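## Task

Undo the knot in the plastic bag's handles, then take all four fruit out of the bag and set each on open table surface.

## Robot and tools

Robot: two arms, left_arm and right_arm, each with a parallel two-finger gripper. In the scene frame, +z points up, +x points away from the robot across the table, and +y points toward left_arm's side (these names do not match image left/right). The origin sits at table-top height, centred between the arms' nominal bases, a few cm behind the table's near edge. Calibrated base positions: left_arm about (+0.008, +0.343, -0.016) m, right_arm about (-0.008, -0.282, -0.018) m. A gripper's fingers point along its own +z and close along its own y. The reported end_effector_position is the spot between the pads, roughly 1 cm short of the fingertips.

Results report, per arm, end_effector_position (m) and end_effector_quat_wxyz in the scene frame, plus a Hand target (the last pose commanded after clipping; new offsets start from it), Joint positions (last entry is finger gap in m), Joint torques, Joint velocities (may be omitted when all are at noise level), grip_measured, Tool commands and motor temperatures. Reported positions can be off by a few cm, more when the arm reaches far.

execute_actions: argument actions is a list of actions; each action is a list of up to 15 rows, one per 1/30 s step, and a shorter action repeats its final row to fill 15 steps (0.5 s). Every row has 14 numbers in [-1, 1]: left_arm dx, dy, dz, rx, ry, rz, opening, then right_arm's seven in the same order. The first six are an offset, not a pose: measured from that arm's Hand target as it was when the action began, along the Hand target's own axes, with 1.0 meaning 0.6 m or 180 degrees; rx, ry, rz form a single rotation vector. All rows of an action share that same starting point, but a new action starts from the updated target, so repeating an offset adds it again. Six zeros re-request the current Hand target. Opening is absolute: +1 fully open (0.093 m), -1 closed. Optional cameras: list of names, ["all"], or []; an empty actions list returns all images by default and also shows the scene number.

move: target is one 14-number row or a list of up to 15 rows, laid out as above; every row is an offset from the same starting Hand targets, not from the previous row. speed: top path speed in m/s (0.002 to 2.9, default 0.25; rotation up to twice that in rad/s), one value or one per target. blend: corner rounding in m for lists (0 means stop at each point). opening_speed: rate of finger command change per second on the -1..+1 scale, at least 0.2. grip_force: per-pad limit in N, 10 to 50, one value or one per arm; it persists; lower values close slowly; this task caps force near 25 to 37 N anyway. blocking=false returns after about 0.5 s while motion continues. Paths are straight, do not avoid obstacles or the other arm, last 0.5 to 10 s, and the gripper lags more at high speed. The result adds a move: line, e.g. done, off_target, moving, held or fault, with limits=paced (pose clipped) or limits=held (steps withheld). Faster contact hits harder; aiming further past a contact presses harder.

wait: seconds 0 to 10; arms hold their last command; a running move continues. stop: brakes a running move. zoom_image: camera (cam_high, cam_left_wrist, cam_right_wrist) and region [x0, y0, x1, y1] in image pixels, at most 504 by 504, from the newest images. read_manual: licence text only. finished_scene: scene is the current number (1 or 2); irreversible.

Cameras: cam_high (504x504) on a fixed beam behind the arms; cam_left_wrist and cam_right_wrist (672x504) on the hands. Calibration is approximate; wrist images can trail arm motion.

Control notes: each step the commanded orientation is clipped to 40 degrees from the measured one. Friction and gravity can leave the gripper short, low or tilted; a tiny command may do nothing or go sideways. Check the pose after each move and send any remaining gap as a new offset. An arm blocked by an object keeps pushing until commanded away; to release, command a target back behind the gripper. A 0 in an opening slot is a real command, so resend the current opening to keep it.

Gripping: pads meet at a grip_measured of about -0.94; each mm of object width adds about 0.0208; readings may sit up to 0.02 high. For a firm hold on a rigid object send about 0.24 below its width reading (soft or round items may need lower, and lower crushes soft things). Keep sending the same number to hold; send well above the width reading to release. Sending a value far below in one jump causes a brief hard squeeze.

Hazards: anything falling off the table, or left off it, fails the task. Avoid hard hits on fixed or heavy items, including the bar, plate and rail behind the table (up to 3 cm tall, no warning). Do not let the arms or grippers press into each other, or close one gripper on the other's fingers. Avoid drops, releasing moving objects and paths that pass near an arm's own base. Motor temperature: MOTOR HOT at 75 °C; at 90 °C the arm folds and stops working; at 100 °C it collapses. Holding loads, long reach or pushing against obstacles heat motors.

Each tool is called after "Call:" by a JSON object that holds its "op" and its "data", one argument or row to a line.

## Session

Call:
{"op": "execute_actions", "data": {
  "actions": []
}}

Call:
{"op": "zoom_image", "data": {
  "camera": "cam_high",
  "region": [150, 130, 350, 330]
}}

Scene clock: 0.00 s.
left_arm: end_effector_position=(+0.3915, +0.3722, +0.0398) grip_measured=+1.000 end_effector_quat_wxyz=(+0.492, -0.066, +0.868, -0.003) | right_arm: end_effector_position=(+0.3641, -0.3100, +0.0522) grip_measured=+1.000 end_effector_quat_wxyz=(+0.546, +0.056, +0.833, -0.071)
Joint positions: left_arm=[0.031 1.511 0.418 0.585 0.016 -0.082 0.093] | right_arm=[0.023 1.559 0.32 0.824 0.196 0.015 0.093]
Joint velocities: within noise
Joint torques (N m): no reading
Motor temperatures (°C): left_arm=[25 37 40 32 25 26 29] | right_arm=[25 31 36 36 27 24 26]
Heat: left arm: 40 °C; right arm: 36 °C.
Hand target: left_arm +0.3977, +0.3744, +0.0527; +0.509, -0.067, +0.858, -0.001 | right_arm +0.3682, -0.3083, +0.0601; +0.556, +0.055, +0.827, -0.069
Tool commands: left_gripper/opening=+1.0 right_gripper/opening=+1.0
camera_calibration:
cam_left_wrist: T_world_to_cam=[[0.123832, -0.990176, 0.064936, 0.320214], [-0.831131, -0.139247, -0.538361, 0.432869], [0.542114, 0.0126958, -0.840209, -0.101376], [0, 0, 0, 1]] pos_world=[0.375075, 0.378631, 0.127069]
cam_right_wrist: T_world_to_cam=[[-0.156533, -0.985758, 0.0614703, -0.253951], [-0.743963, 0.076744, -0.663799, 0.366901], [0.649628, -0.149638, -0.74538, -0.156027], [0, 0, 0, 1]] pos_world=[0.334569, -0.301839, 0.14286]

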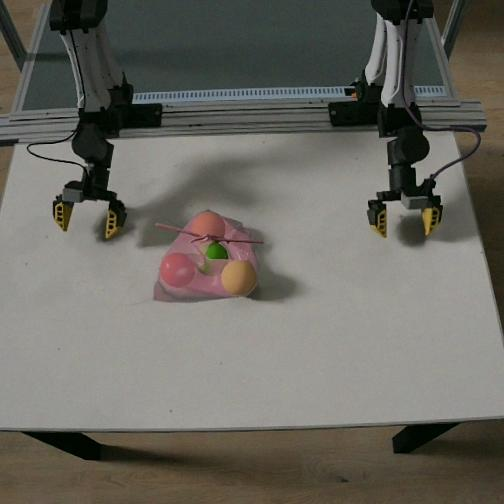

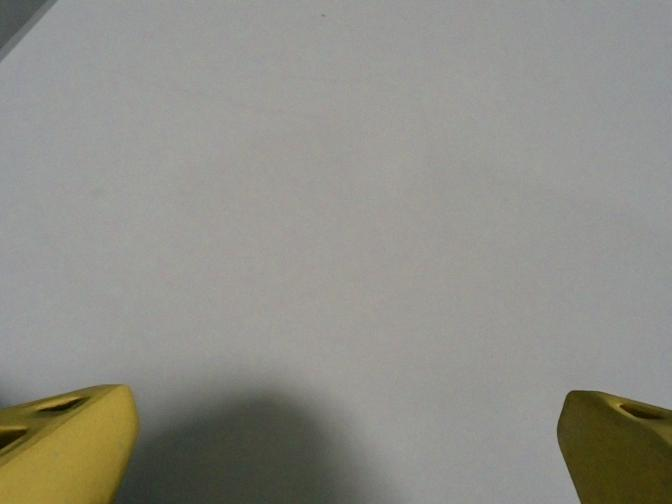

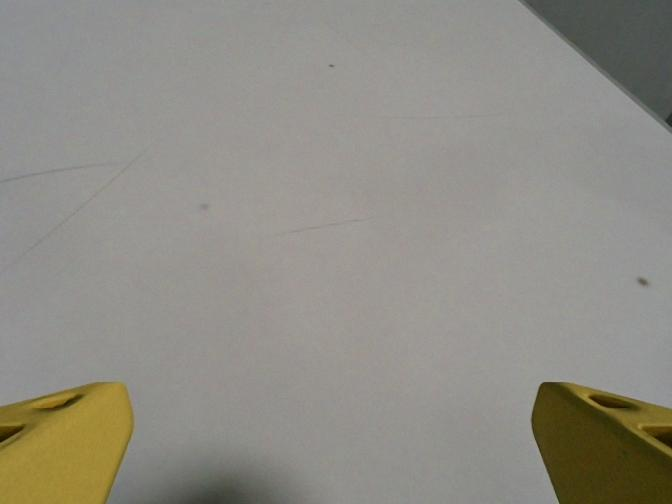

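Scaled by 2.520 from the camera's 504x504 image, which has a finer 720x720 frame.

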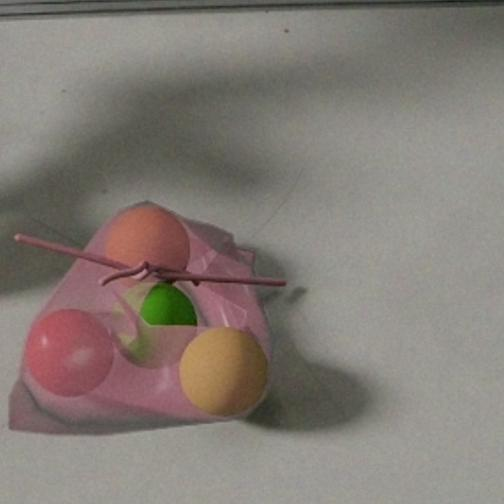

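Call:
{"op": "move", "data": {
  "target": [0,0,0,0,0,0,1,-0.214,0.264,-0.133,-0.458,0.102,-0.319,1],
  "cameras": ["cam_high","cam_right_wrist"]
}}

Call:
{"op": "zoom_image", "data": {
  "camera": "cam_right_wrist",
  "region": [200, 80, 500, 305]
}}

Scene clock: 5.37 s.
left_arm: end_effector_position=(+0.3915, +0.3722, +0.0398) grip_measured=+1.000 end_effector_quat_wxyz=(+0.492, -0.066, +0.868, -0.003) | right_arm: end_effector_position=(+0.3700, -0.1450, +0.1987) grip_measured=+1.000 end_effector_quat_wxyz=(-0.238, +0.661, -0.672, -0.235)
Joint positions: left_arm=[0.031 1.511 0.418 0.585 0.016 -0.082 0.093] | right_arm=[0.097 2.002 2.027 -1.517 -0.671 -1.437 0.093]
Joint torques (N m): left_arm=[-0.39 -6.45 6.06 2.17 0.12 -0.08] | right_arm=[0.49 -6.48 6.82 0.31 -0.61 0.01]
Heat: left arm: 41 °C; right arm: 37 °C.
Hand target: left_arm +0.3977, +0.3744, +0.0527; +0.509, -0.067, +0.858, -0.001 | right_arm +0.3704, -0.1403, +0.2005; -0.238, +0.666, -0.664, -0.241
Off the commanded pose: left_arm 0.014 m, 2 deg | right_arm 0.005 m, 1 deg.
move: off_target (left_arm)
camera_calibration:
cam_right_wrist: T_world_to_cam=[[0.999994, -0.00154674, -0.00303369, -0.371792], [-0.00223787, -0.969995, -0.243113, -0.0538466], [-0.00256664, 0.243118, -0.969993, 0.316878], [0, 0, 0, 1]] pos_world=[0.372483, -0.129845, 0.29315]
Images, in order (width x height): cam_high 504x504, cam_right_wrist 672x504.

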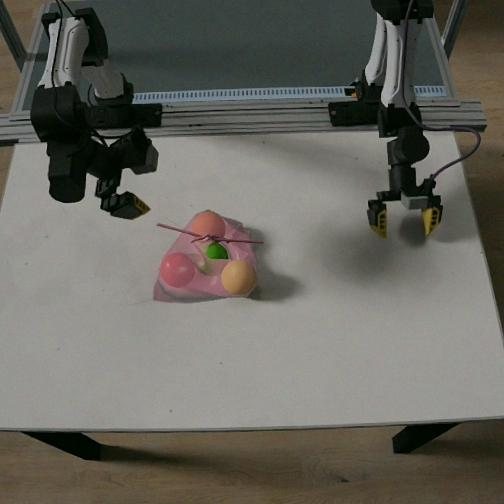

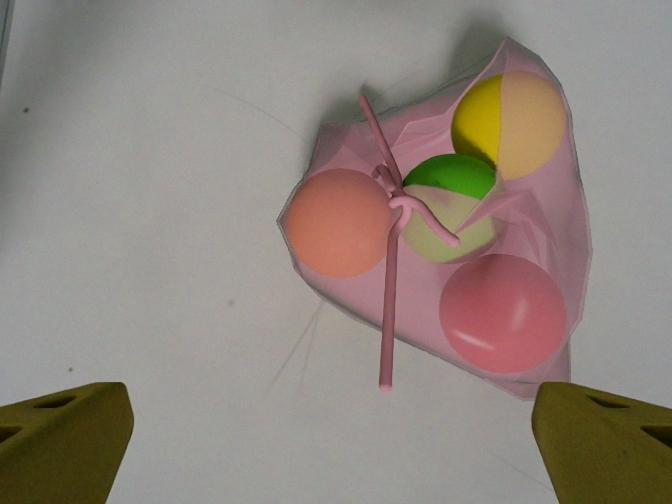

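Scaled by 1.680 from the camera's 672x504 image, which has a finer 960x720 frame.

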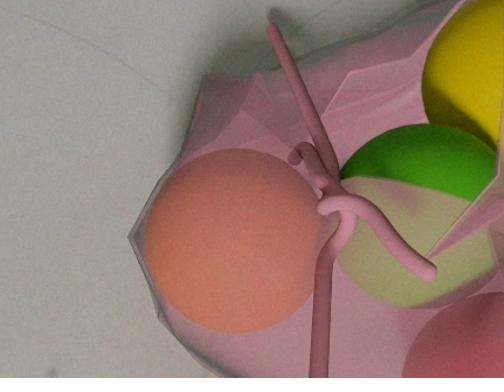

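Call:
{"op": "zoom_image", "data": {
  "camera": "cam_right_wrist",
  "region": [350, 140, 480, 260]
}}

Scaled by 3.877 from the camera's 672x504 image, which has a finer 960x720 frame.

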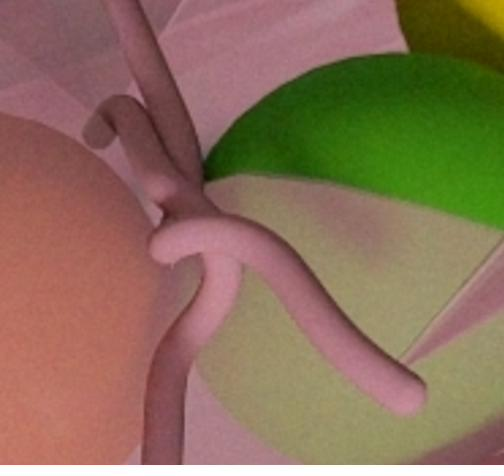

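Call:
{"op": "move", "data": {
  "target": [0,0,0,0,0,0,1,-0.011,-0.048,0.19,0,0,0,-0.4],
  "cameras": ["cam_right_wrist"]
}}

Call:
{"op": "zoom_image", "data": {
  "camera": "cam_right_wrist",
  "region": [230, 200, 480, 430]
}}

Scene clock: 7.10 s.
left_arm: end_effector_position=(+0.3915, +0.3722, +0.0398) grip_measured=+1.000 end_effector_quat_wxyz=(+0.492, -0.066, +0.868, -0.003) | right_arm: end_effector_position=(+0.3954, -0.0629, +0.1221) grip_measured=-0.397 end_effector_quat_wxyz=(-0.241, +0.668, -0.660, -0.247)
Joint positions: left_arm=[0.031 1.511 0.418 0.585 0.016 -0.082 0.093] | right_arm=[0.278 2.106 1.859 -1.12 -0.671 -1.241 0.026]
Joint torques (N m): left_arm=[-0.36 -6.49 6.27 2.18 0.13 -0.08] | right_arm=[-0.13 -8.17 5 1.01 -0.32 0.26]
Heat: left arm: 41 °C; right arm: 37 °C.
Hand target: left_arm +0.3977, +0.3744, +0.0527; +0.509, -0.067, +0.858, -0.001 | right_arm +0.3987, -0.0625, +0.1168; -0.238, +0.666, -0.664, -0.241
Off the commanded pose: left_arm 0.014 m, 2 deg | right_arm 0.006 m, 1 deg.
move: off_target (left_arm)
camera_calibration:
cam_right_wrist: T_world_to_cam=[[0.999612, 0.0273825, -0.00510334, -0.395063], [0.0250677, -0.964265, -0.263751, -0.000705189], [-0.0121431, 0.263521, -0.964577, 0.227092], [0, 0, 0, 1]] pos_world=[0.397685, -0.0497055, 0.216845]
Images, in order (width x height): cam_right_wrist 672x504.

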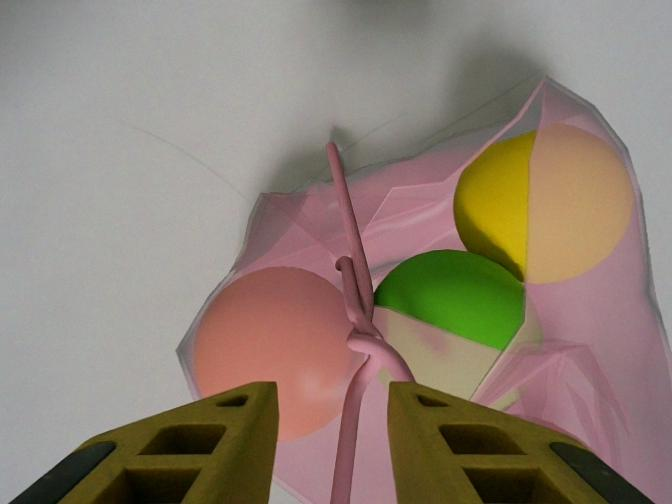

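Scaled by 2.016 from the camera's 672x504 image, which has a finer 960x720 frame.

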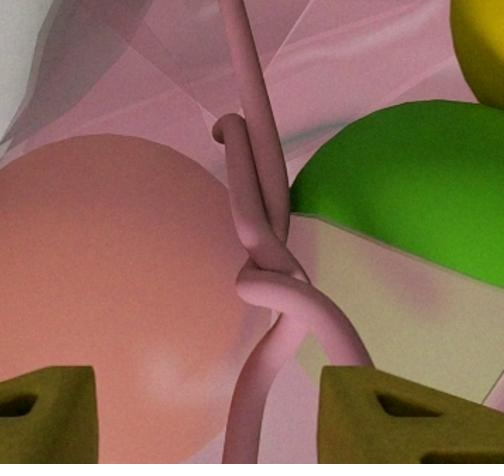

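Call:
{"op": "move", "data": {
  "target": [0,0,0,0,0,0,1,0.01,-0.008,0.109,0,0,0,-0.5],
  "cameras": ["cam_right_wrist"],
  "speed": 0.1
}}

Scene clock: 12.47 s.
left_arm: end_effector_position=(+0.3915, +0.3722, +0.0398) grip_measured=+1.000 end_effector_quat_wxyz=(+0.492, -0.066, +0.868, -0.003) | right_arm: end_effector_position=(+0.4022, -0.0264, +0.0769) grip_measured=-0.497 end_effector_quat_wxyz=(-0.251, +0.667, -0.657, -0.248)
Joint positions: left_arm=[0.031 1.511 0.418 0.585 0.016 -0.082 0.093] | right_arm=[0.35 2.165 1.756 -0.884 -0.666 -1.146 0.021]
Joint torques (N m): left_arm=[-0.51 -6.48 6.15 2.2 0.11 -0.09] | right_arm=[0.46 -7.62 4.56 1.12 -0.17 0.24]
Heat: left arm: 41 °C; right arm: 37 °C.
Hand target: left_arm +0.3977, +0.3744, +0.0527; +0.509, -0.067, +0.858, -0.001 | right_arm +0.4032, -0.0255, +0.0625; -0.238, +0.666, -0.664, -0.241
Off the commanded pose: left_arm 0.014 m, 2 deg | right_arm 0.014 m, 2 deg.
move: off_target (left_arm, right_arm)
camera_calibration:
cam_right_wrist: T_world_to_cam=[[0.999631, 0.0259455, 0.00803407, -0.404122], [0.0271571, -0.959756, -0.279519, 0.0228631], [0.000458469, 0.279634, -0.960107, 0.168974], [0, 0, 0, 1]] pos_world=[0.403274, -0.0148227, 0.17187]
Images, in order (width x height): cam_right_wrist 672x504.

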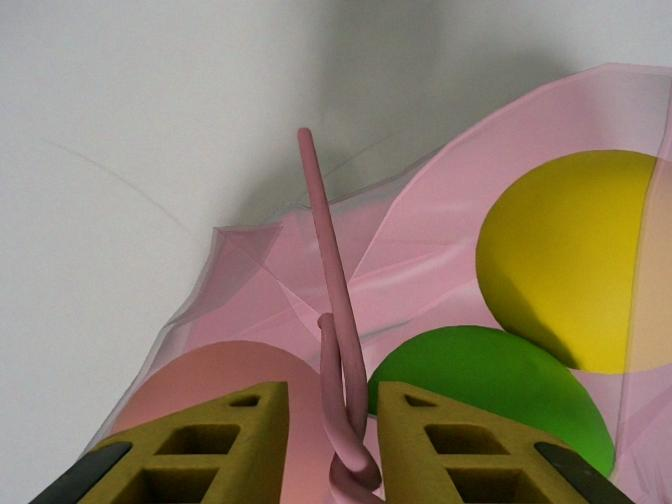

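Call:
{"op": "move", "data": {
  "target": [
    [0,0,0,0,0,0,1,0,0,-0.08,0,0,0,-0.5],
    [0,0,0,0,0,0,1,0,-0.027,-0.07,0,0,-0.17,-0.5]
  ],
  "cameras": ["cam_right_wrist"],
  "speed": 0.12
}}

Scene clock: 16.80 s.
left_arm: end_effector_position=(+0.3915, +0.3722, +0.0398) grip_measured=+1.000 end_effector_quat_wxyz=(+0.492, -0.066, +0.868, -0.003) | right_arm: end_effector_position=(+0.4176, -0.0536, +0.0966) grip_measured=-0.498 end_effector_quat_wxyz=(-0.300, +0.813, -0.469, -0.171)
Joint positions: left_arm=[0.031 1.511 0.418 0.585 0.016 -0.082 0.093] | right_arm=[0.285 2.198 1.9 -1.047 -0.666 -1.738 0.021]
Joint torques (N m): left_arm=[-0.44 -6.49 6.17 2.18 0.11 -0.07] | right_arm=[0.08 -8.05 7.41 0.55 -0.37 0.05]
Heat: left arm: 42 °C; right arm: 37 °C.
Hand target: left_arm +0.3977, +0.3744, +0.0527; +0.509, -0.067, +0.858, -0.001 | right_arm +0.4195, -0.0522, +0.0949; -0.293, +0.818, -0.465, -0.169
Off the commanded pose: left_arm 0.014 m, 2 deg | right_arm 0.003 m, 1 deg.
move: off_target (left_arm)
camera_calibration:
cam_right_wrist: T_world_to_cam=[[0.860496, 0.393418, 0.323681, -0.371703], [0.464198, -0.867261, -0.179942, -0.18532], [0.209923, 0.305091, -0.928898, 0.106348], [0, 0, 0, 1]] pos_world=[0.383549, -0.046932, 0.185752]
Images, in order (width x height): cam_right_wrist 672x504.

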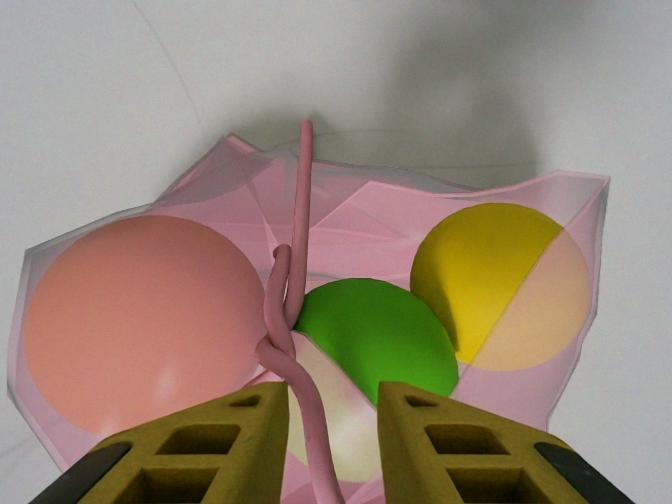

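Call:
{"op": "move", "data": {
  "target": [
    [0,0,0,0,0,0,1,0.026,0.008,0.023,0,0,0,-0.5],
    [0,0,0,0,0,0,1,0.026,0.008,0.023,0,0,0,-1],
    [0,0,0,0,0,0,1,-0.029,-0.024,-0.055,0,0,0,-1]
  ],
  "cameras": ["cam_high","cam_right_wrist"],
  "speed": 0.1
}}

Scene clock: 20.40 s.
left_arm: end_effector_position=(+0.3915, +0.3722, +0.0398) grip_measured=+1.000 end_effector_quat_wxyz=(+0.492, -0.066, +0.868, -0.003) | right_arm: end_effector_position=(+0.4213, -0.0551, +0.1365) grip_measured=-0.936 end_effector_quat_wxyz=(-0.300, +0.815, -0.466, -0.170)
Joint positions: left_arm=[0.031 1.511 0.418 0.585 0.016 -0.082 0.093] | right_arm=[0.281 2.223 2.1 -1.227 -0.666 -1.752 0]
Joint torques (N m): left_arm=[-0.44 -6.45 6.09 2.17 0.08 -0.06] | right_arm=[-0.38 -8.09 7.19 0.54 -0.37 0.04]
Heat: left arm: 42 °C; right arm: 37 °C.
Hand target: left_arm +0.3977, +0.3744, +0.0527; +0.509, -0.067, +0.858, -0.001 | right_arm +0.4232, -0.0560, +0.1345; -0.293, +0.818, -0.465, -0.169
Off the commanded pose: left_arm 0.014 m, 2 deg | right_arm 0.003 m, 1 deg.
move: off_target (left_arm)
camera_calibration:
cam_right_wrist: T_world_to_cam=[[0.856679, 0.399238, 0.326664, -0.385707], [0.470328, -0.864613, -0.176738, -0.184028], [0.211877, 0.305047, -0.928469, 0.142262], [0, 0, 0, 1]] pos_world=[0.386839, -0.0485209, 0.225557]
Images, in order (width x height): cam_high 504x504, cam_right_wrist 672x504.

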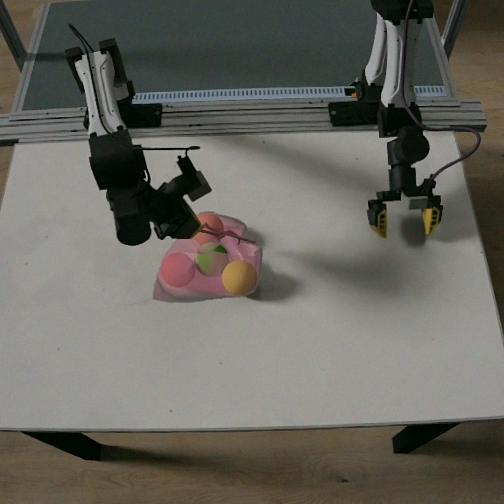

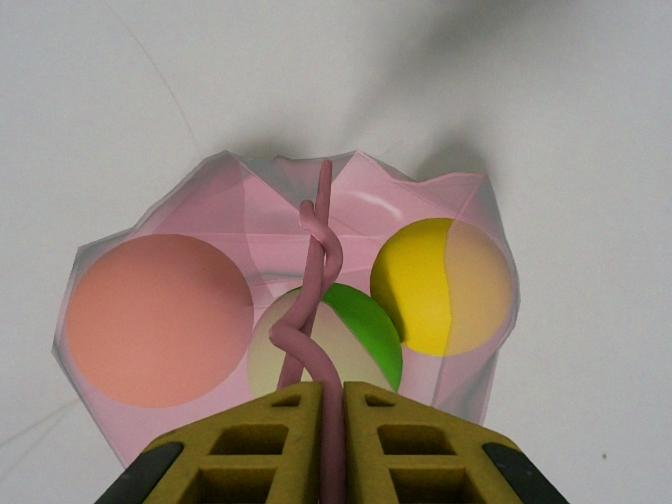

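Call:
{"op": "move", "data": {
  "target": [0,0,0,0,0,0,1,-0.156,-0.091,-0.218,0,0,0,-1],
  "cameras": ["cam_high","cam_right_wrist"],
  "speed": 0.1
}}

Scene clock: 23.07 s.
left_arm: end_effector_position=(+0.3915, +0.3722, +0.0398) grip_measured=+1.000 end_effector_quat_wxyz=(+0.492, -0.066, +0.868, -0.003) | right_arm: end_effector_position=(+0.4336, -0.0549, +0.2758) grip_measured=-0.936 end_effector_quat_wxyz=(-0.380, +0.775, -0.492, -0.112)
Joint positions: left_arm=[0.031 1.511 0.418 0.585 0.016 -0.082 0.093] | right_arm=[0.276 2.314 2.782 -1.545 -0.666 -1.569 0]
Joint torques (N m): left_arm=[-0.51 -6.5 6.11 2.2 0.1 -0.07] | right_arm=[-0.46 -12.08 6.26 1.13 -0.7 0.25]
Motor temperatures (°C): left_arm=[25 38 42 37 25 26 29] | right_arm=[25 35 37 36 27 24 26]
Heat: left arm: 42 °C; right arm: 37 °C.
Hand target: left_arm +0.3977, +0.3744, +0.0527; +0.509, -0.067, +0.858, -0.001 | right_arm +0.4231, -0.0558, +0.3044; -0.293, +0.818, -0.465, -0.169
Off the commanded pose: left_arm 0.014 m, 2 deg | right_arm 0.030 m, 13 deg.
joint sent to its limit (right arm) — joint 4 (wrist pitch), lower limit. The joint targets are off in position and orientation.
move: off_target (left_arm, right_arm)
camera_calibration:
cam_right_wrist: T_world_to_cam=[[0.84531, 0.24187, 0.476393, -0.486821], [0.371746, -0.906692, -0.199287, -0.118371], [0.38374, 0.345556, -0.856349, 0.17676], [0, 0, 0, 1]] pos_world=[0.387689, -0.0506595, 0.359697]
Images, in order (width x height): cam_high 504x504, cam_right_wrist 672x504.

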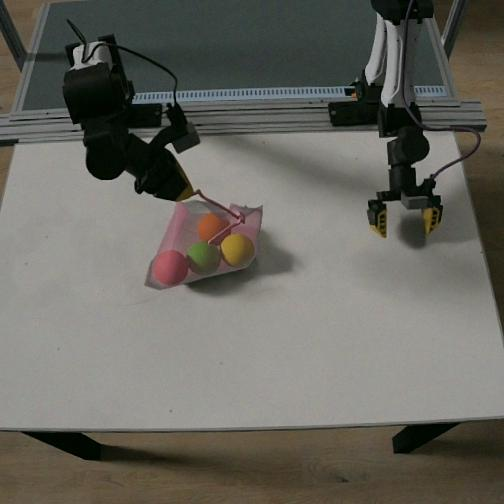

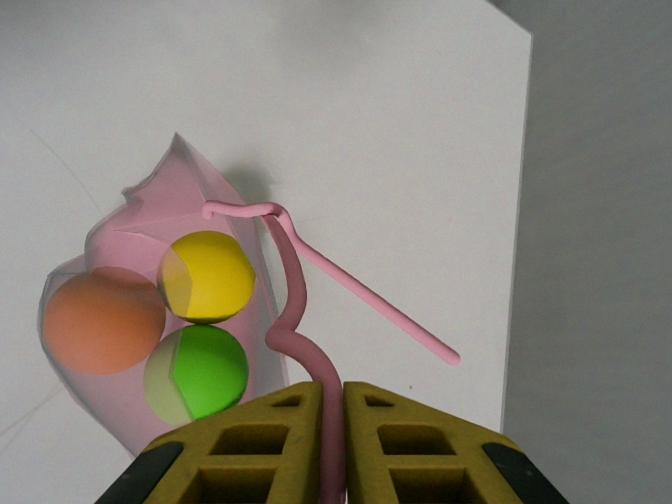

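Call:
{"op": "move", "data": {
  "target": [0,0,0,0,0,0,1,-0.04,0.073,-0.153,0,-0.1,0,-1],
  "cameras": ["cam_high","cam_right_wrist"],
  "speed": 0.1
}}

Call:
{"op": "zoom_image", "data": {
  "camera": "cam_high",
  "region": [110, 130, 310, 330]
}}

Scene clock: 26.07 s.
left_arm: end_effector_position=(+0.3915, +0.3722, +0.0398) grip_measured=+1.000 end_effector_quat_wxyz=(+0.492, -0.066, +0.868, -0.003) | right_arm: end_effector_position=(+0.3934, -0.1183, +0.3464) grip_measured=-0.936 end_effector_quat_wxyz=(-0.483, +0.698, -0.487, -0.207)
Joint positions: left_arm=[0.031 1.511 0.418 0.585 0.016 -0.082 0.093] | right_arm=[0.061 2.06 2.498 -1.549 -1.037 -1.602 0]
Joint torques (N m): left_arm=[-0.47 -6.46 6.15 2.2 0.1 -0.05] | right_arm=[-0.31 -11.81 4.05 1.01 -1.06 0.08]
Heat: left arm: 42 °C; right arm: 37 °C.
Hand target: left_arm +0.3977, +0.3744, +0.0527; +0.509, -0.067, +0.858, -0.001 | right_arm +0.3735, -0.1157, +0.3742; -0.362, +0.781, -0.413, -0.295
Off the commanded pose: left_arm 0.014 m, 2 deg | right_arm 0.034 m, 21 deg.
joint sent to its limit (right arm) — joint 4 (wrist pitch), lower limit. The joint targets are off in position and orientation.
move: off_target (left_arm, right_arm)
camera_calibration:
cam_right_wrist: T_world_to_cam=[[0.877614, 0.073351, 0.473723, -0.502788], [0.332746, -0.804583, -0.49186, -0.018023], [0.345071, 0.589292, -0.730521, 0.274896], [0, 0, 0, 1]] pos_world=[0.352392, -0.139615, 0.430135]
Images, in order (width x height): cam_high 504x504, cam_right_wrist 672x504.

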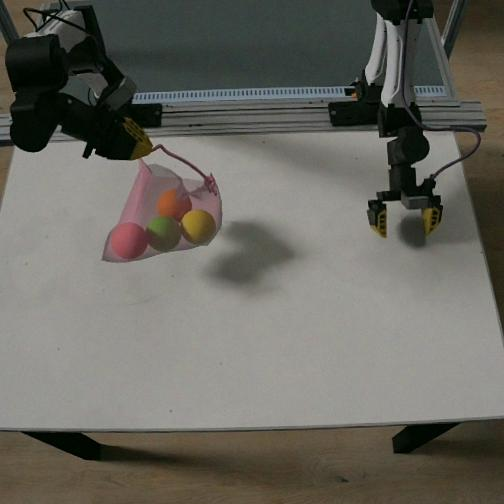

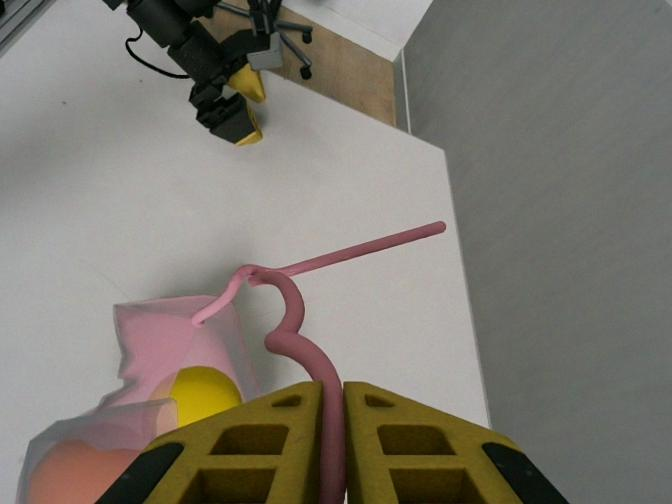

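Scaled by 2.520 from the camera's 504x504 image, which has a finer 720x720 frame.

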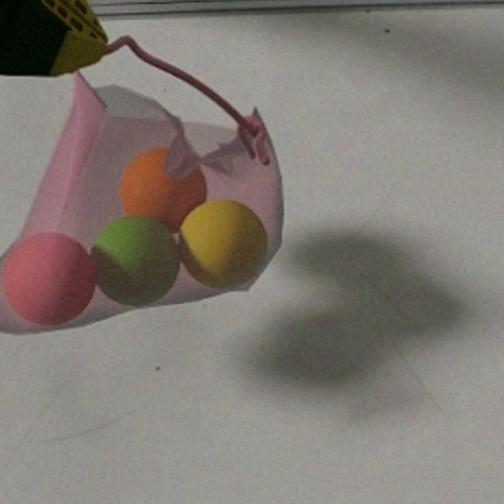

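Call:
{"op": "zoom_image", "data": {
  "camera": "cam_right_wrist",
  "region": [180, 230, 320, 350]
}}

Call:
{"op": "zoom_image", "data": {
  "camera": "cam_high",
  "region": [180, 160, 240, 220]
}}

Scaled by 3.600 from the camera's 672x504 image, which has a finer 960x720 frame.

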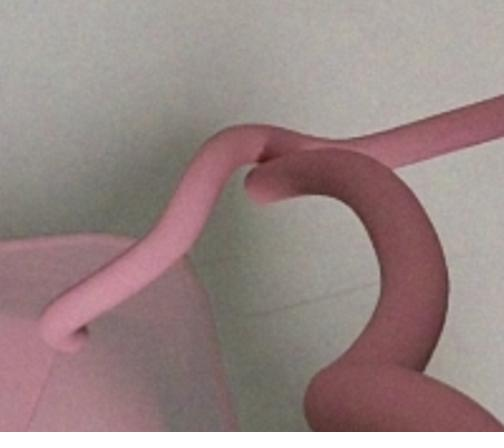

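Scaled by 8.400 from the camera's 504x504 image, which has a finer 720x720 frame.

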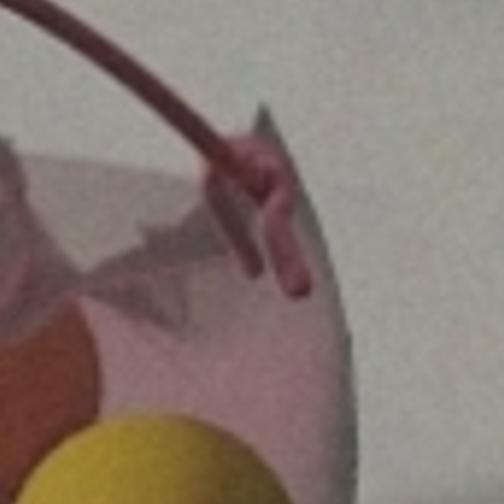

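Call:
{"op": "move", "data": {
  "target": [0,0,0,0,0,0,1,-0.036,0.041,-0.122,0,0,0,-1],
  "cameras": ["cam_high","cam_right_wrist"],
  "speed": 0.15
}}

Call:
{"op": "zoom_image", "data": {
  "camera": "cam_high",
  "region": [90, 100, 270, 280]
}}

Scene clock: 28.30 s.
left_arm: end_effector_position=(+0.3915, +0.3722, +0.0398) grip_measured=+1.000 end_effector_quat_wxyz=(+0.492, -0.066, +0.868, -0.003) | right_arm: end_effector_position=(+0.3734, -0.1805, +0.4018) grip_measured=-0.936 end_effector_quat_wxyz=(-0.550, +0.653, -0.496, -0.157)
Joint positions: left_arm=[0.031 1.511 0.418 0.585 0.016 -0.082 0.093] | right_arm=[-0.12 1.922 2.468 -1.55 -1.138 -1.602 0]
Joint torques (N m): left_arm=[-0.36 -6.46 6.08 2.2 0.1 -0.07] | right_arm=[-0.38 -9.94 3.74 1.15 -1.09 0.23]
Heat: left arm: 43 °C; right arm: 37 °C.
Hand target: left_arm +0.3977, +0.3744, +0.0527; +0.509, -0.067, +0.858, -0.001 | right_arm +0.3537, -0.1754, +0.4240; -0.362, +0.781, -0.414, -0.295
Off the commanded pose: left_arm 0.014 m, 2 deg | right_arm 0.030 m, 32 deg.
joint sent to its limit (right arm) — joint 4 (wrist pitch), lower limit. The joint targets are off in position and orientation.
move: off_target (left_arm, right_arm)
camera_calibration:
cam_right_wrist: T_world_to_cam=[[0.820071, -0.0828386, 0.566235, -0.550837], [0.282063, -0.802416, -0.525899, -0.00118582], [0.49792, 0.590988, -0.634672, 0.263701], [0, 0, 0, 1]] pos_world=[0.320758, -0.202426, 0.478643]
Images, in order (width x height): cam_high 504x504, cam_right_wrist 672x504.

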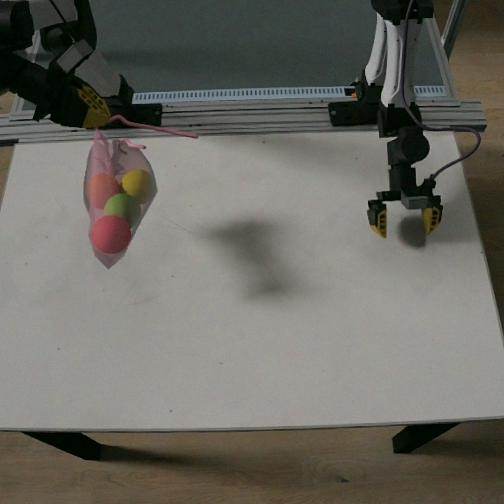

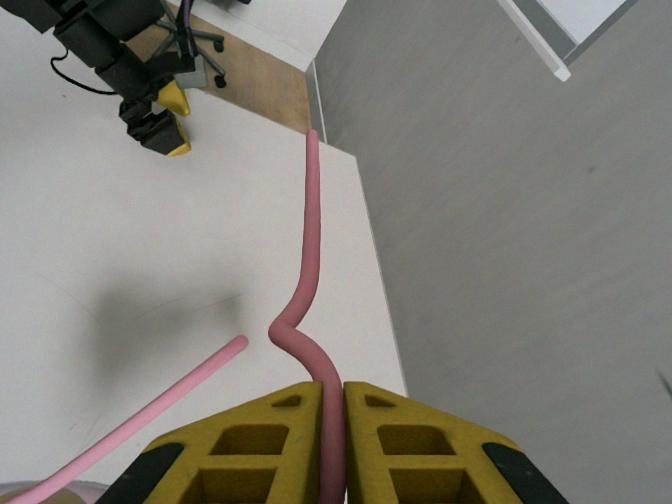

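Scaled by 2.800 from the camera's 504x504 image, which has a finer 720x720 frame.

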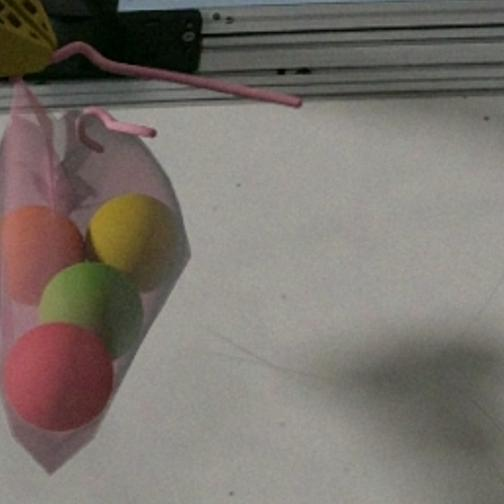

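Call:
{"op": "move", "data": {
  "target": [
    [0,0,0,0,0,0,1,0.214,0,0.165,0,0,0,-1],
    [0,0,0,0,0,0,1,0.282,-0.08,0.593,0,0,0,-1]
  ],
  "cameras": ["cam_high","cam_right_wrist"],
  "speed": 0.12
}}

Call:
{"op": "zoom_image", "data": {
  "camera": "cam_high",
  "region": [130, 130, 330, 330]
}}

Scene clock: 34.33 s.
left_arm: end_effector_position=(+0.3915, +0.3722, +0.0398) grip_measured=+1.000 end_effector_quat_wxyz=(+0.492, -0.066, +0.868, -0.003) | right_arm: end_effector_position=(+0.4141, +0.0563, +0.1141) grip_measured=-0.936 end_effector_quat_wxyz=(-0.367, +0.778, -0.409, -0.305)
Joint positions: left_arm=[0.031 1.511 0.418 0.585 0.016 -0.082 0.093] | right_arm=[0.428 2.439 2.228 -1.058 -0.956 -1.593 0]
Joint torques (N m): left_arm=[-0.38 -6.54 6.16 2.21 0.11 -0.09] | right_arm=[0.1 -9.24 7.42 0.87 -0.35 0.27]
Heat: left arm: 43 °C; right arm: 37 °C.
Hand target: left_arm +0.3977, +0.3744, +0.0527; +0.509, -0.067, +0.858, -0.001 | right_arm +0.4193, +0.0587, +0.1102; -0.362, +0.781, -0.414, -0.295
Off the commanded pose: left_arm 0.014 m, 2 deg | right_arm 0.007 m, 1 deg.
move: off_target (left_arm)
camera_calibration:
cam_right_wrist: T_world_to_cam=[[0.853538, 0.408992, 0.322798, -0.415406], [0.519459, -0.716059, -0.466285, -0.0839279], [0.0404359, 0.565672, -0.823638, 0.133374], [0, 0, 0, 1]] pos_world=[0.392769, 0.0343544, 0.20481]
Images, in order (width x height): cam_high 504x504, cam_right_wrist 672x504.

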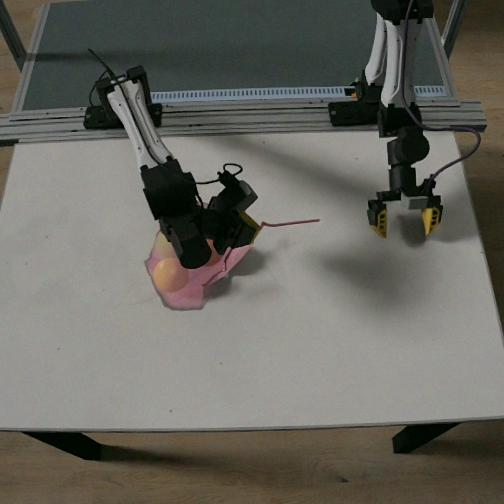

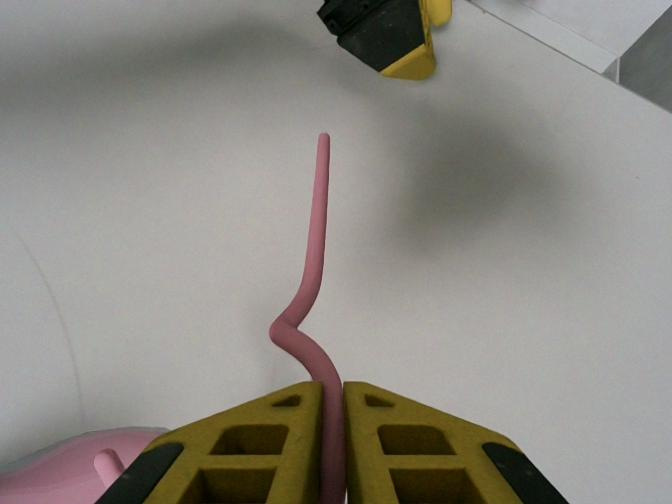

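Scaled by 2.520 from the camera's 504x504 image, which has a finer 720x720 frame.

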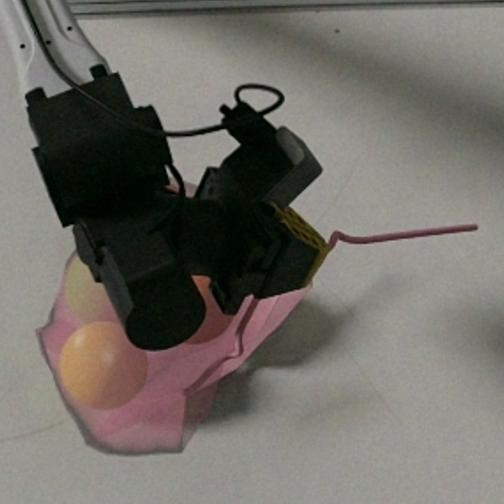

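Call:
{"op": "move", "data": {
  "target": [
    [0,0,0,0,0,0,1,0.054,0.012,0.097,0,0,0,-1],
    [0,0,0,0,0,0,1,0.054,0.012,0.097,0,0,0,-0.3],
    [0,0,0,0,0,0,1,-0.1,0.012,-0.1,0,0,0,-0.3],
    [0,0,0,0,0,0,1,-0.15,0.123,-0.4,0,0.0,0,-0.3]
  ],
  "cameras": ["cam_high","cam_right_wrist"],
  "speed": 0.13,
  "blend": [0,0,0.03,0]
}}

Call:
{"op": "zoom_image", "data": {
  "camera": "cam_high",
  "region": [130, 130, 330, 330]
}}

Scene clock: 40.50 s.
left_arm: end_effector_position=(+0.3915, +0.3722, +0.0398) grip_measured=+1.000 end_effector_quat_wxyz=(+0.492, -0.066, +0.868, -0.003) | right_arm: end_effector_position=(+0.3622, -0.1286, +0.2750) grip_measured=-0.303 end_effector_quat_wxyz=(-0.424, +0.743, -0.468, -0.223)
Joint positions: left_arm=[0.031 1.511 0.418 0.585 0.016 -0.082 0.093] | right_arm=[0.051 1.939 2.089 -1.543 -0.98 -1.879 0.031]
Joint torques (N m): left_arm=[-0.47 -6.43 6.06 2.18 0.1 -0.07] | right_arm=[0.01 -10.03 4.18 0.46 -0.9 0.03]
Heat: left arm: 43 °C; right arm: 39 °C.
Hand target: left_arm +0.3977, +0.3744, +0.0527; +0.509, -0.067, +0.858, -0.001 | right_arm +0.3511, -0.1260, +0.2902; -0.362, +0.781, -0.413, -0.295
Off the commanded pose: left_arm 0.014 m, 2 deg | right_arm 0.019 m, 13 deg.
joint sent to its limit (right arm) — joint 4 (wrist pitch), lower limit. The joint targets are off in position and orientation.
move: off_target (left_arm, right_arm); target 2's new opening was sent with right_arm's hand 0.011 m and 1 deg from that target
camera_calibration:
cam_right_wrist: T_world_to_cam=[[0.880249, 0.217264, 0.421852, -0.409051], [0.403381, -0.810804, -0.424123, -0.0961236], [0.249893, 0.5435, -0.80135, 0.287627], [0, 0, 0, 1]] pos_world=[0.326965, -0.145391, 0.36228]
Images, in order (width x height): cam_high 504x504, cam_right_wrist 672x504.

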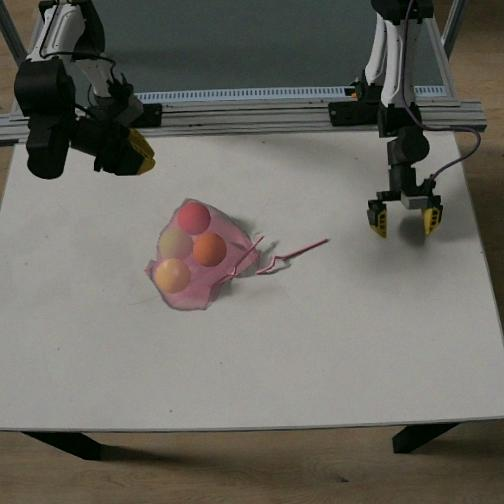

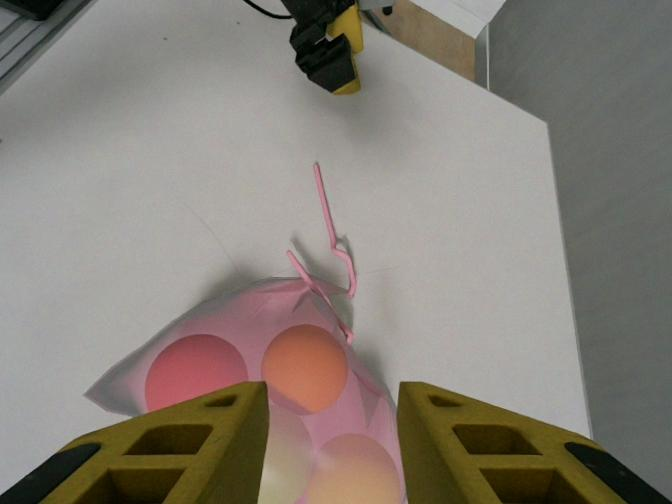

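Scaled by 2.520 from the camera's 504x504 image, which has a finer 720x720 frame.

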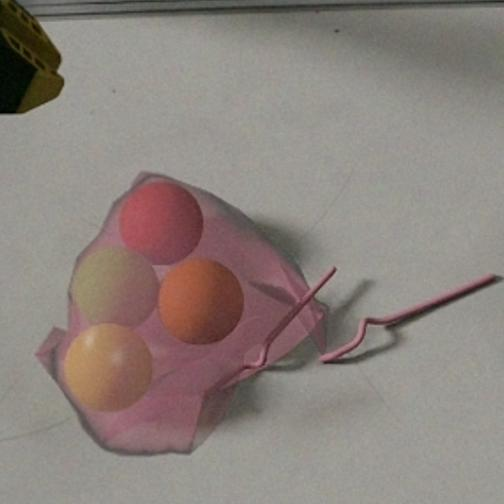

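Call:
{"op": "move", "data": {
  "target": [0,0,0,0,0,0,1,0.286,0.078,-0.077,0,0.08,0.17,-0.3],
  "cameras": ["cam_right_wrist"]
}}

Scene clock: 42.87 s.
left_arm: end_effector_position=(+0.3915, +0.3722, +0.0398) grip_measured=+1.000 end_effector_quat_wxyz=(+0.492, -0.066, +0.868, -0.003) | right_arm: end_effector_position=(+0.4000, -0.2543, +0.1704) grip_measured=-0.303 end_effector_quat_wxyz=(-0.292, +0.650, -0.669, -0.213)
Joint positions: left_arm=[0.031 1.511 0.418 0.585 0.016 -0.082 0.093] | right_arm=[-0.198 2.1 2.038 -1.545 -0.731 -1.761 0.031]
Joint torques (N m): left_arm=[-0.36 -6.56 6.06 2.19 0.12 -0.08] | right_arm=[0.14 -7.54 6.61 0.03 -0.27 0.25]
Heat: left arm: 43 °C; right arm: 39 °C.
Hand target: left_arm +0.3977, +0.3744, +0.0527; +0.509, -0.067, +0.858, -0.001 | right_arm +0.4014, -0.2562, +0.1705; -0.218, +0.675, -0.646, -0.281
Off the commanded pose: left_arm 0.014 m, 2 deg | right_arm 0.002 m, 12 deg.
joint sent to its limit (right arm) — joint 4 (wrist pitch), lower limit. The joint targets are off in position and orientation.
move: off_target (left_arm, right_arm)
camera_calibration:
cam_right_wrist: T_world_to_cam=[[0.994439, -0.0500527, 0.092655, -0.428372], [-0.0210846, -0.956646, -0.29049, -0.14764], [0.103178, 0.286921, -0.952381, 0.281957], [0, 0, 0, 1]] pos_world=[0.393786, -0.24358, 0.265333]
Images, in order (width x height): cam_right_wrist 672x504.

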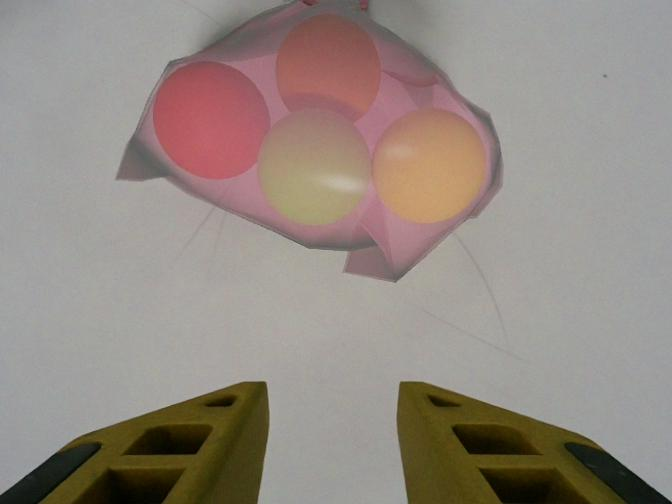

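Call:
{"op": "move", "data": {
  "target": [0,0,0,0,0,0,1,0.057,-0.099,0.205,0,0,0,0.0],
  "cameras": ["cam_right_wrist"]
}}

Scene clock: 44.53 s.
left_arm: end_effector_position=(+0.3915, +0.3722, +0.0398) grip_measured=+1.000 end_effector_quat_wxyz=(+0.492, -0.066, +0.868, -0.003) | right_arm: end_effector_position=(+0.4479, -0.1956, +0.0542) grip_measured=-0.003 end_effector_quat_wxyz=(-0.230, +0.674, -0.642, -0.284)
Joint positions: left_arm=[0.031 1.511 0.418 0.585 0.016 -0.082 0.093] | right_arm=[-0.046 2.508 2.258 -1.49 -0.725 -1.736 0.045]
Joint torques (N m): left_arm=[-0.28 -6.43 6.06 2.21 0.1 -0.07] | right_arm=[0.03 -9.51 6.38 -0.28 -0.26 0.23]
Heat: left arm: 43 °C; right arm: 39 °C.
Hand target: left_arm +0.3977, +0.3744, +0.0527; +0.509, -0.067, +0.858, -0.001 | right_arm +0.4486, -0.1968, +0.0519; -0.218, +0.675, -0.646, -0.281
Off the commanded pose: left_arm 0.014 m, 2 deg | right_arm 0.003 m, 2 deg.
move: off_target (left_arm)
camera_calibration:
cam_right_wrist: T_world_to_cam=[[0.994845, 0.0843961, -0.0562193, -0.428192], [0.0633703, -0.950218, -0.305074, -0.160046], [-0.0791676, 0.299939, -0.950668, 0.233665], [0, 0, 0, 1]] pos_world=[0.454626, -0.186026, 0.149239]
Images, in order (width x height): cam_right_wrist 672x504.

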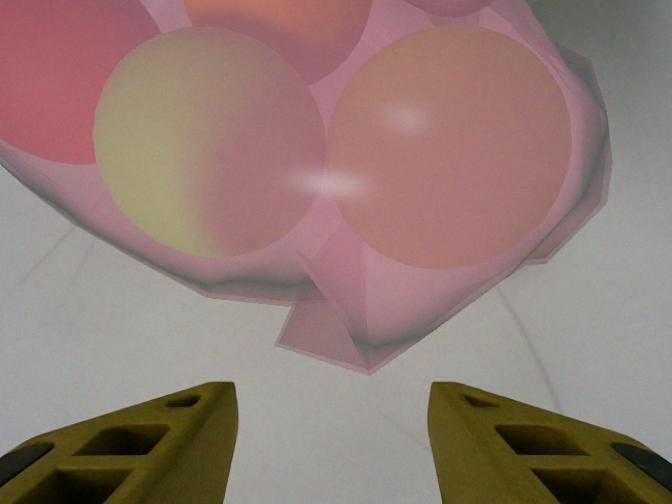

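Call:
{"op": "move", "data": {
  "target": [
    [0,0,0,0,0,0,1,0.005,0,0.085,0,0,0,0.0],
    [0,0,0,0,0,0,1,0.005,0,0.085,0,0,0,-1]
  ],
  "cameras": ["cam_right_wrist"],
  "speed": 0.08
}}

Scene clock: 46.80 s.
left_arm: end_effector_position=(+0.3915, +0.3722, +0.0398) grip_measured=+1.000 end_effector_quat_wxyz=(+0.492, -0.066, +0.868, -0.003) | right_arm: end_effector_position=(+0.4441, -0.1681, +0.0076) grip_measured=-0.975 end_effector_quat_wxyz=(-0.220, +0.672, -0.646, -0.288)
Joint positions: left_arm=[0.031 1.511 0.418 0.585 0.016 -0.082 0.093] | right_arm=[0.014 2.508 2.075 -1.273 -0.725 -1.655 0]
Joint torques (N m): left_arm=[-0.43 -6.5 6.17 2.2 0.06 -0.08] | right_arm=[0.65 -11.85 3.95 0.12 -0.41 0.23]
Motor temperatures (°C): left_arm=[25 39 43 39 25 25 29] | right_arm=[25 40 38 36 27 24 26]
Heat: left arm: 43 °C; right arm: 40 °C.
Hand target: left_arm +0.3977, +0.3744, +0.0527; +0.509, -0.067, +0.858, -0.001 | right_arm +0.4436, -0.1656, +0.0118; -0.218, +0.675, -0.646, -0.281
Off the commanded pose: left_arm 0.014 m, 2 deg | right_arm 0.005 m, 1 deg.
move: off_target (left_arm)
camera_calibration:
cam_right_wrist: T_world_to_cam=[[0.993527, 0.0836078, -0.0768988, -0.428765], [0.0571633, -0.952984, -0.297581, -0.145647], [-0.0981633, 0.291259, -0.951595, 0.187697], [0, 0, 0, 1]] pos_world=[0.45274, -0.157619, 0.102298]
Images, in order (width x height): cam_right_wrist 672x504.

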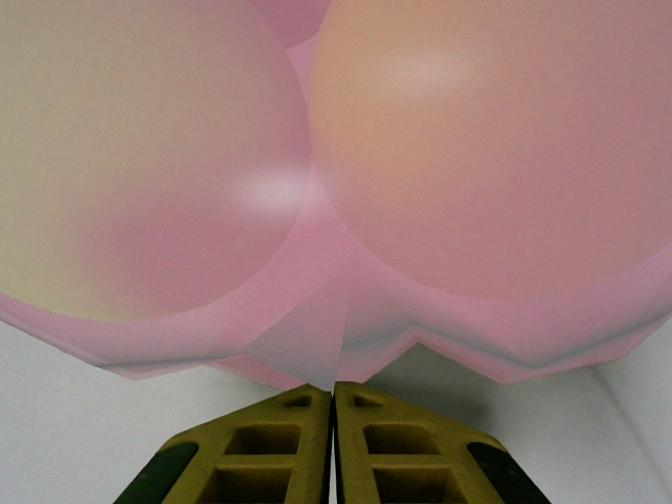

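Call:
{"op": "move", "data": {
  "target": [0,0,0,0,0,0,1,-0.132,0.014,-0.149,0,0,0,-1],
  "cameras": ["cam_high","cam_right_wrist"],
  "speed": 0.08
}}

Call:
{"op": "zoom_image", "data": {
  "camera": "cam_high",
  "region": [130, 130, 330, 330]
}}

Scene clock: 49.07 s.
left_arm: end_effector_position=(+0.3915, +0.3722, +0.0398) grip_measured=+1.000 end_effector_quat_wxyz=(+0.492, -0.066, +0.868, -0.003) | right_arm: end_effector_position=(+0.4440, -0.1688, +0.1019) grip_measured=-0.975 end_effector_quat_wxyz=(-0.227, +0.658, -0.661, -0.279)
Joint positions: left_arm=[0.031 1.511 0.418 0.585 0.016 -0.082 0.093] | right_arm=[0.014 2.435 2.32 -1.544 -0.725 -1.591 0]
Joint torques (N m): left_arm=[-0.42 -6.42 6.13 2.17 0.12 -0.07] | right_arm=[0.57 -14.49 6.45 -0.05 -0.49 0.22]
Heat: left arm: 43 °C; right arm: 41 °C.
Hand target: left_arm +0.3977, +0.3744, +0.0527; +0.509, -0.067, +0.858, -0.001 | right_arm +0.4435, -0.1655, +0.1316; -0.218, +0.675, -0.646, -0.281
Off the commanded pose: left_arm 0.014 m, 2 deg | right_arm 0.030 m, 3 deg.
joint sent to its limit (right arm) — joint 4 (wrist pitch), lower limit. The joint targets are off in position and orientation.
move: off_target (left_arm, right_arm)
camera_calibration:
cam_right_wrist: T_world_to_cam=[[0.99678, 0.0360702, -0.0716129, -0.431291], [0.0135904, -0.956185, -0.292449, -0.100028], [-0.0790239, 0.290534, -0.953596, 0.269242], [0, 0, 0, 1]] pos_world=[0.452538, -0.158312, 0.196609]
Images, in order (width x height): cam_high 504x504, cam_right_wrist 672x504.

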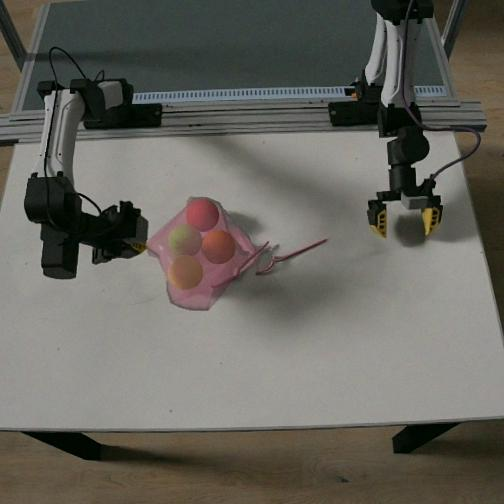

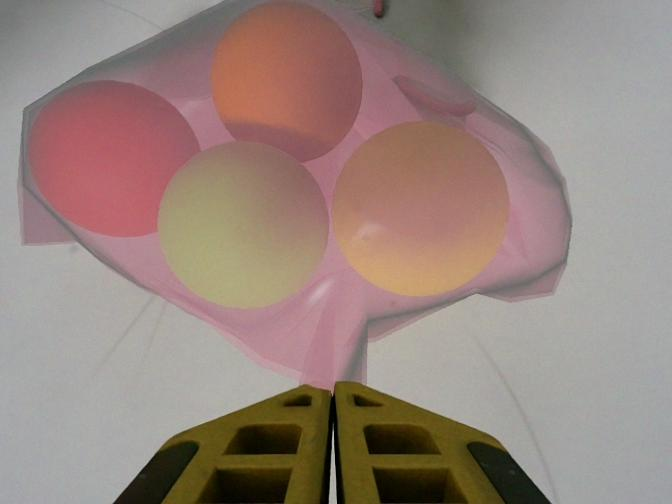

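Scaled by 2.520 from the camera's 504x504 image, which has a finer 720x720 frame.

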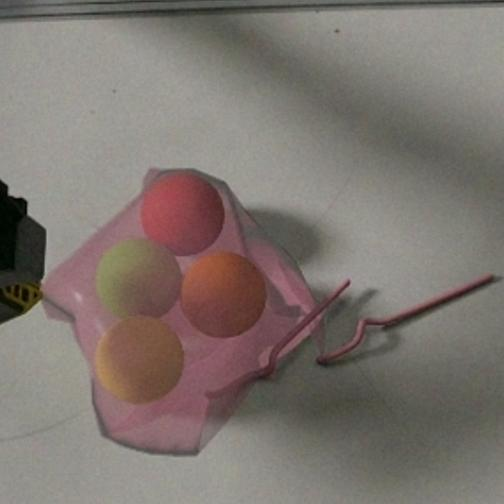

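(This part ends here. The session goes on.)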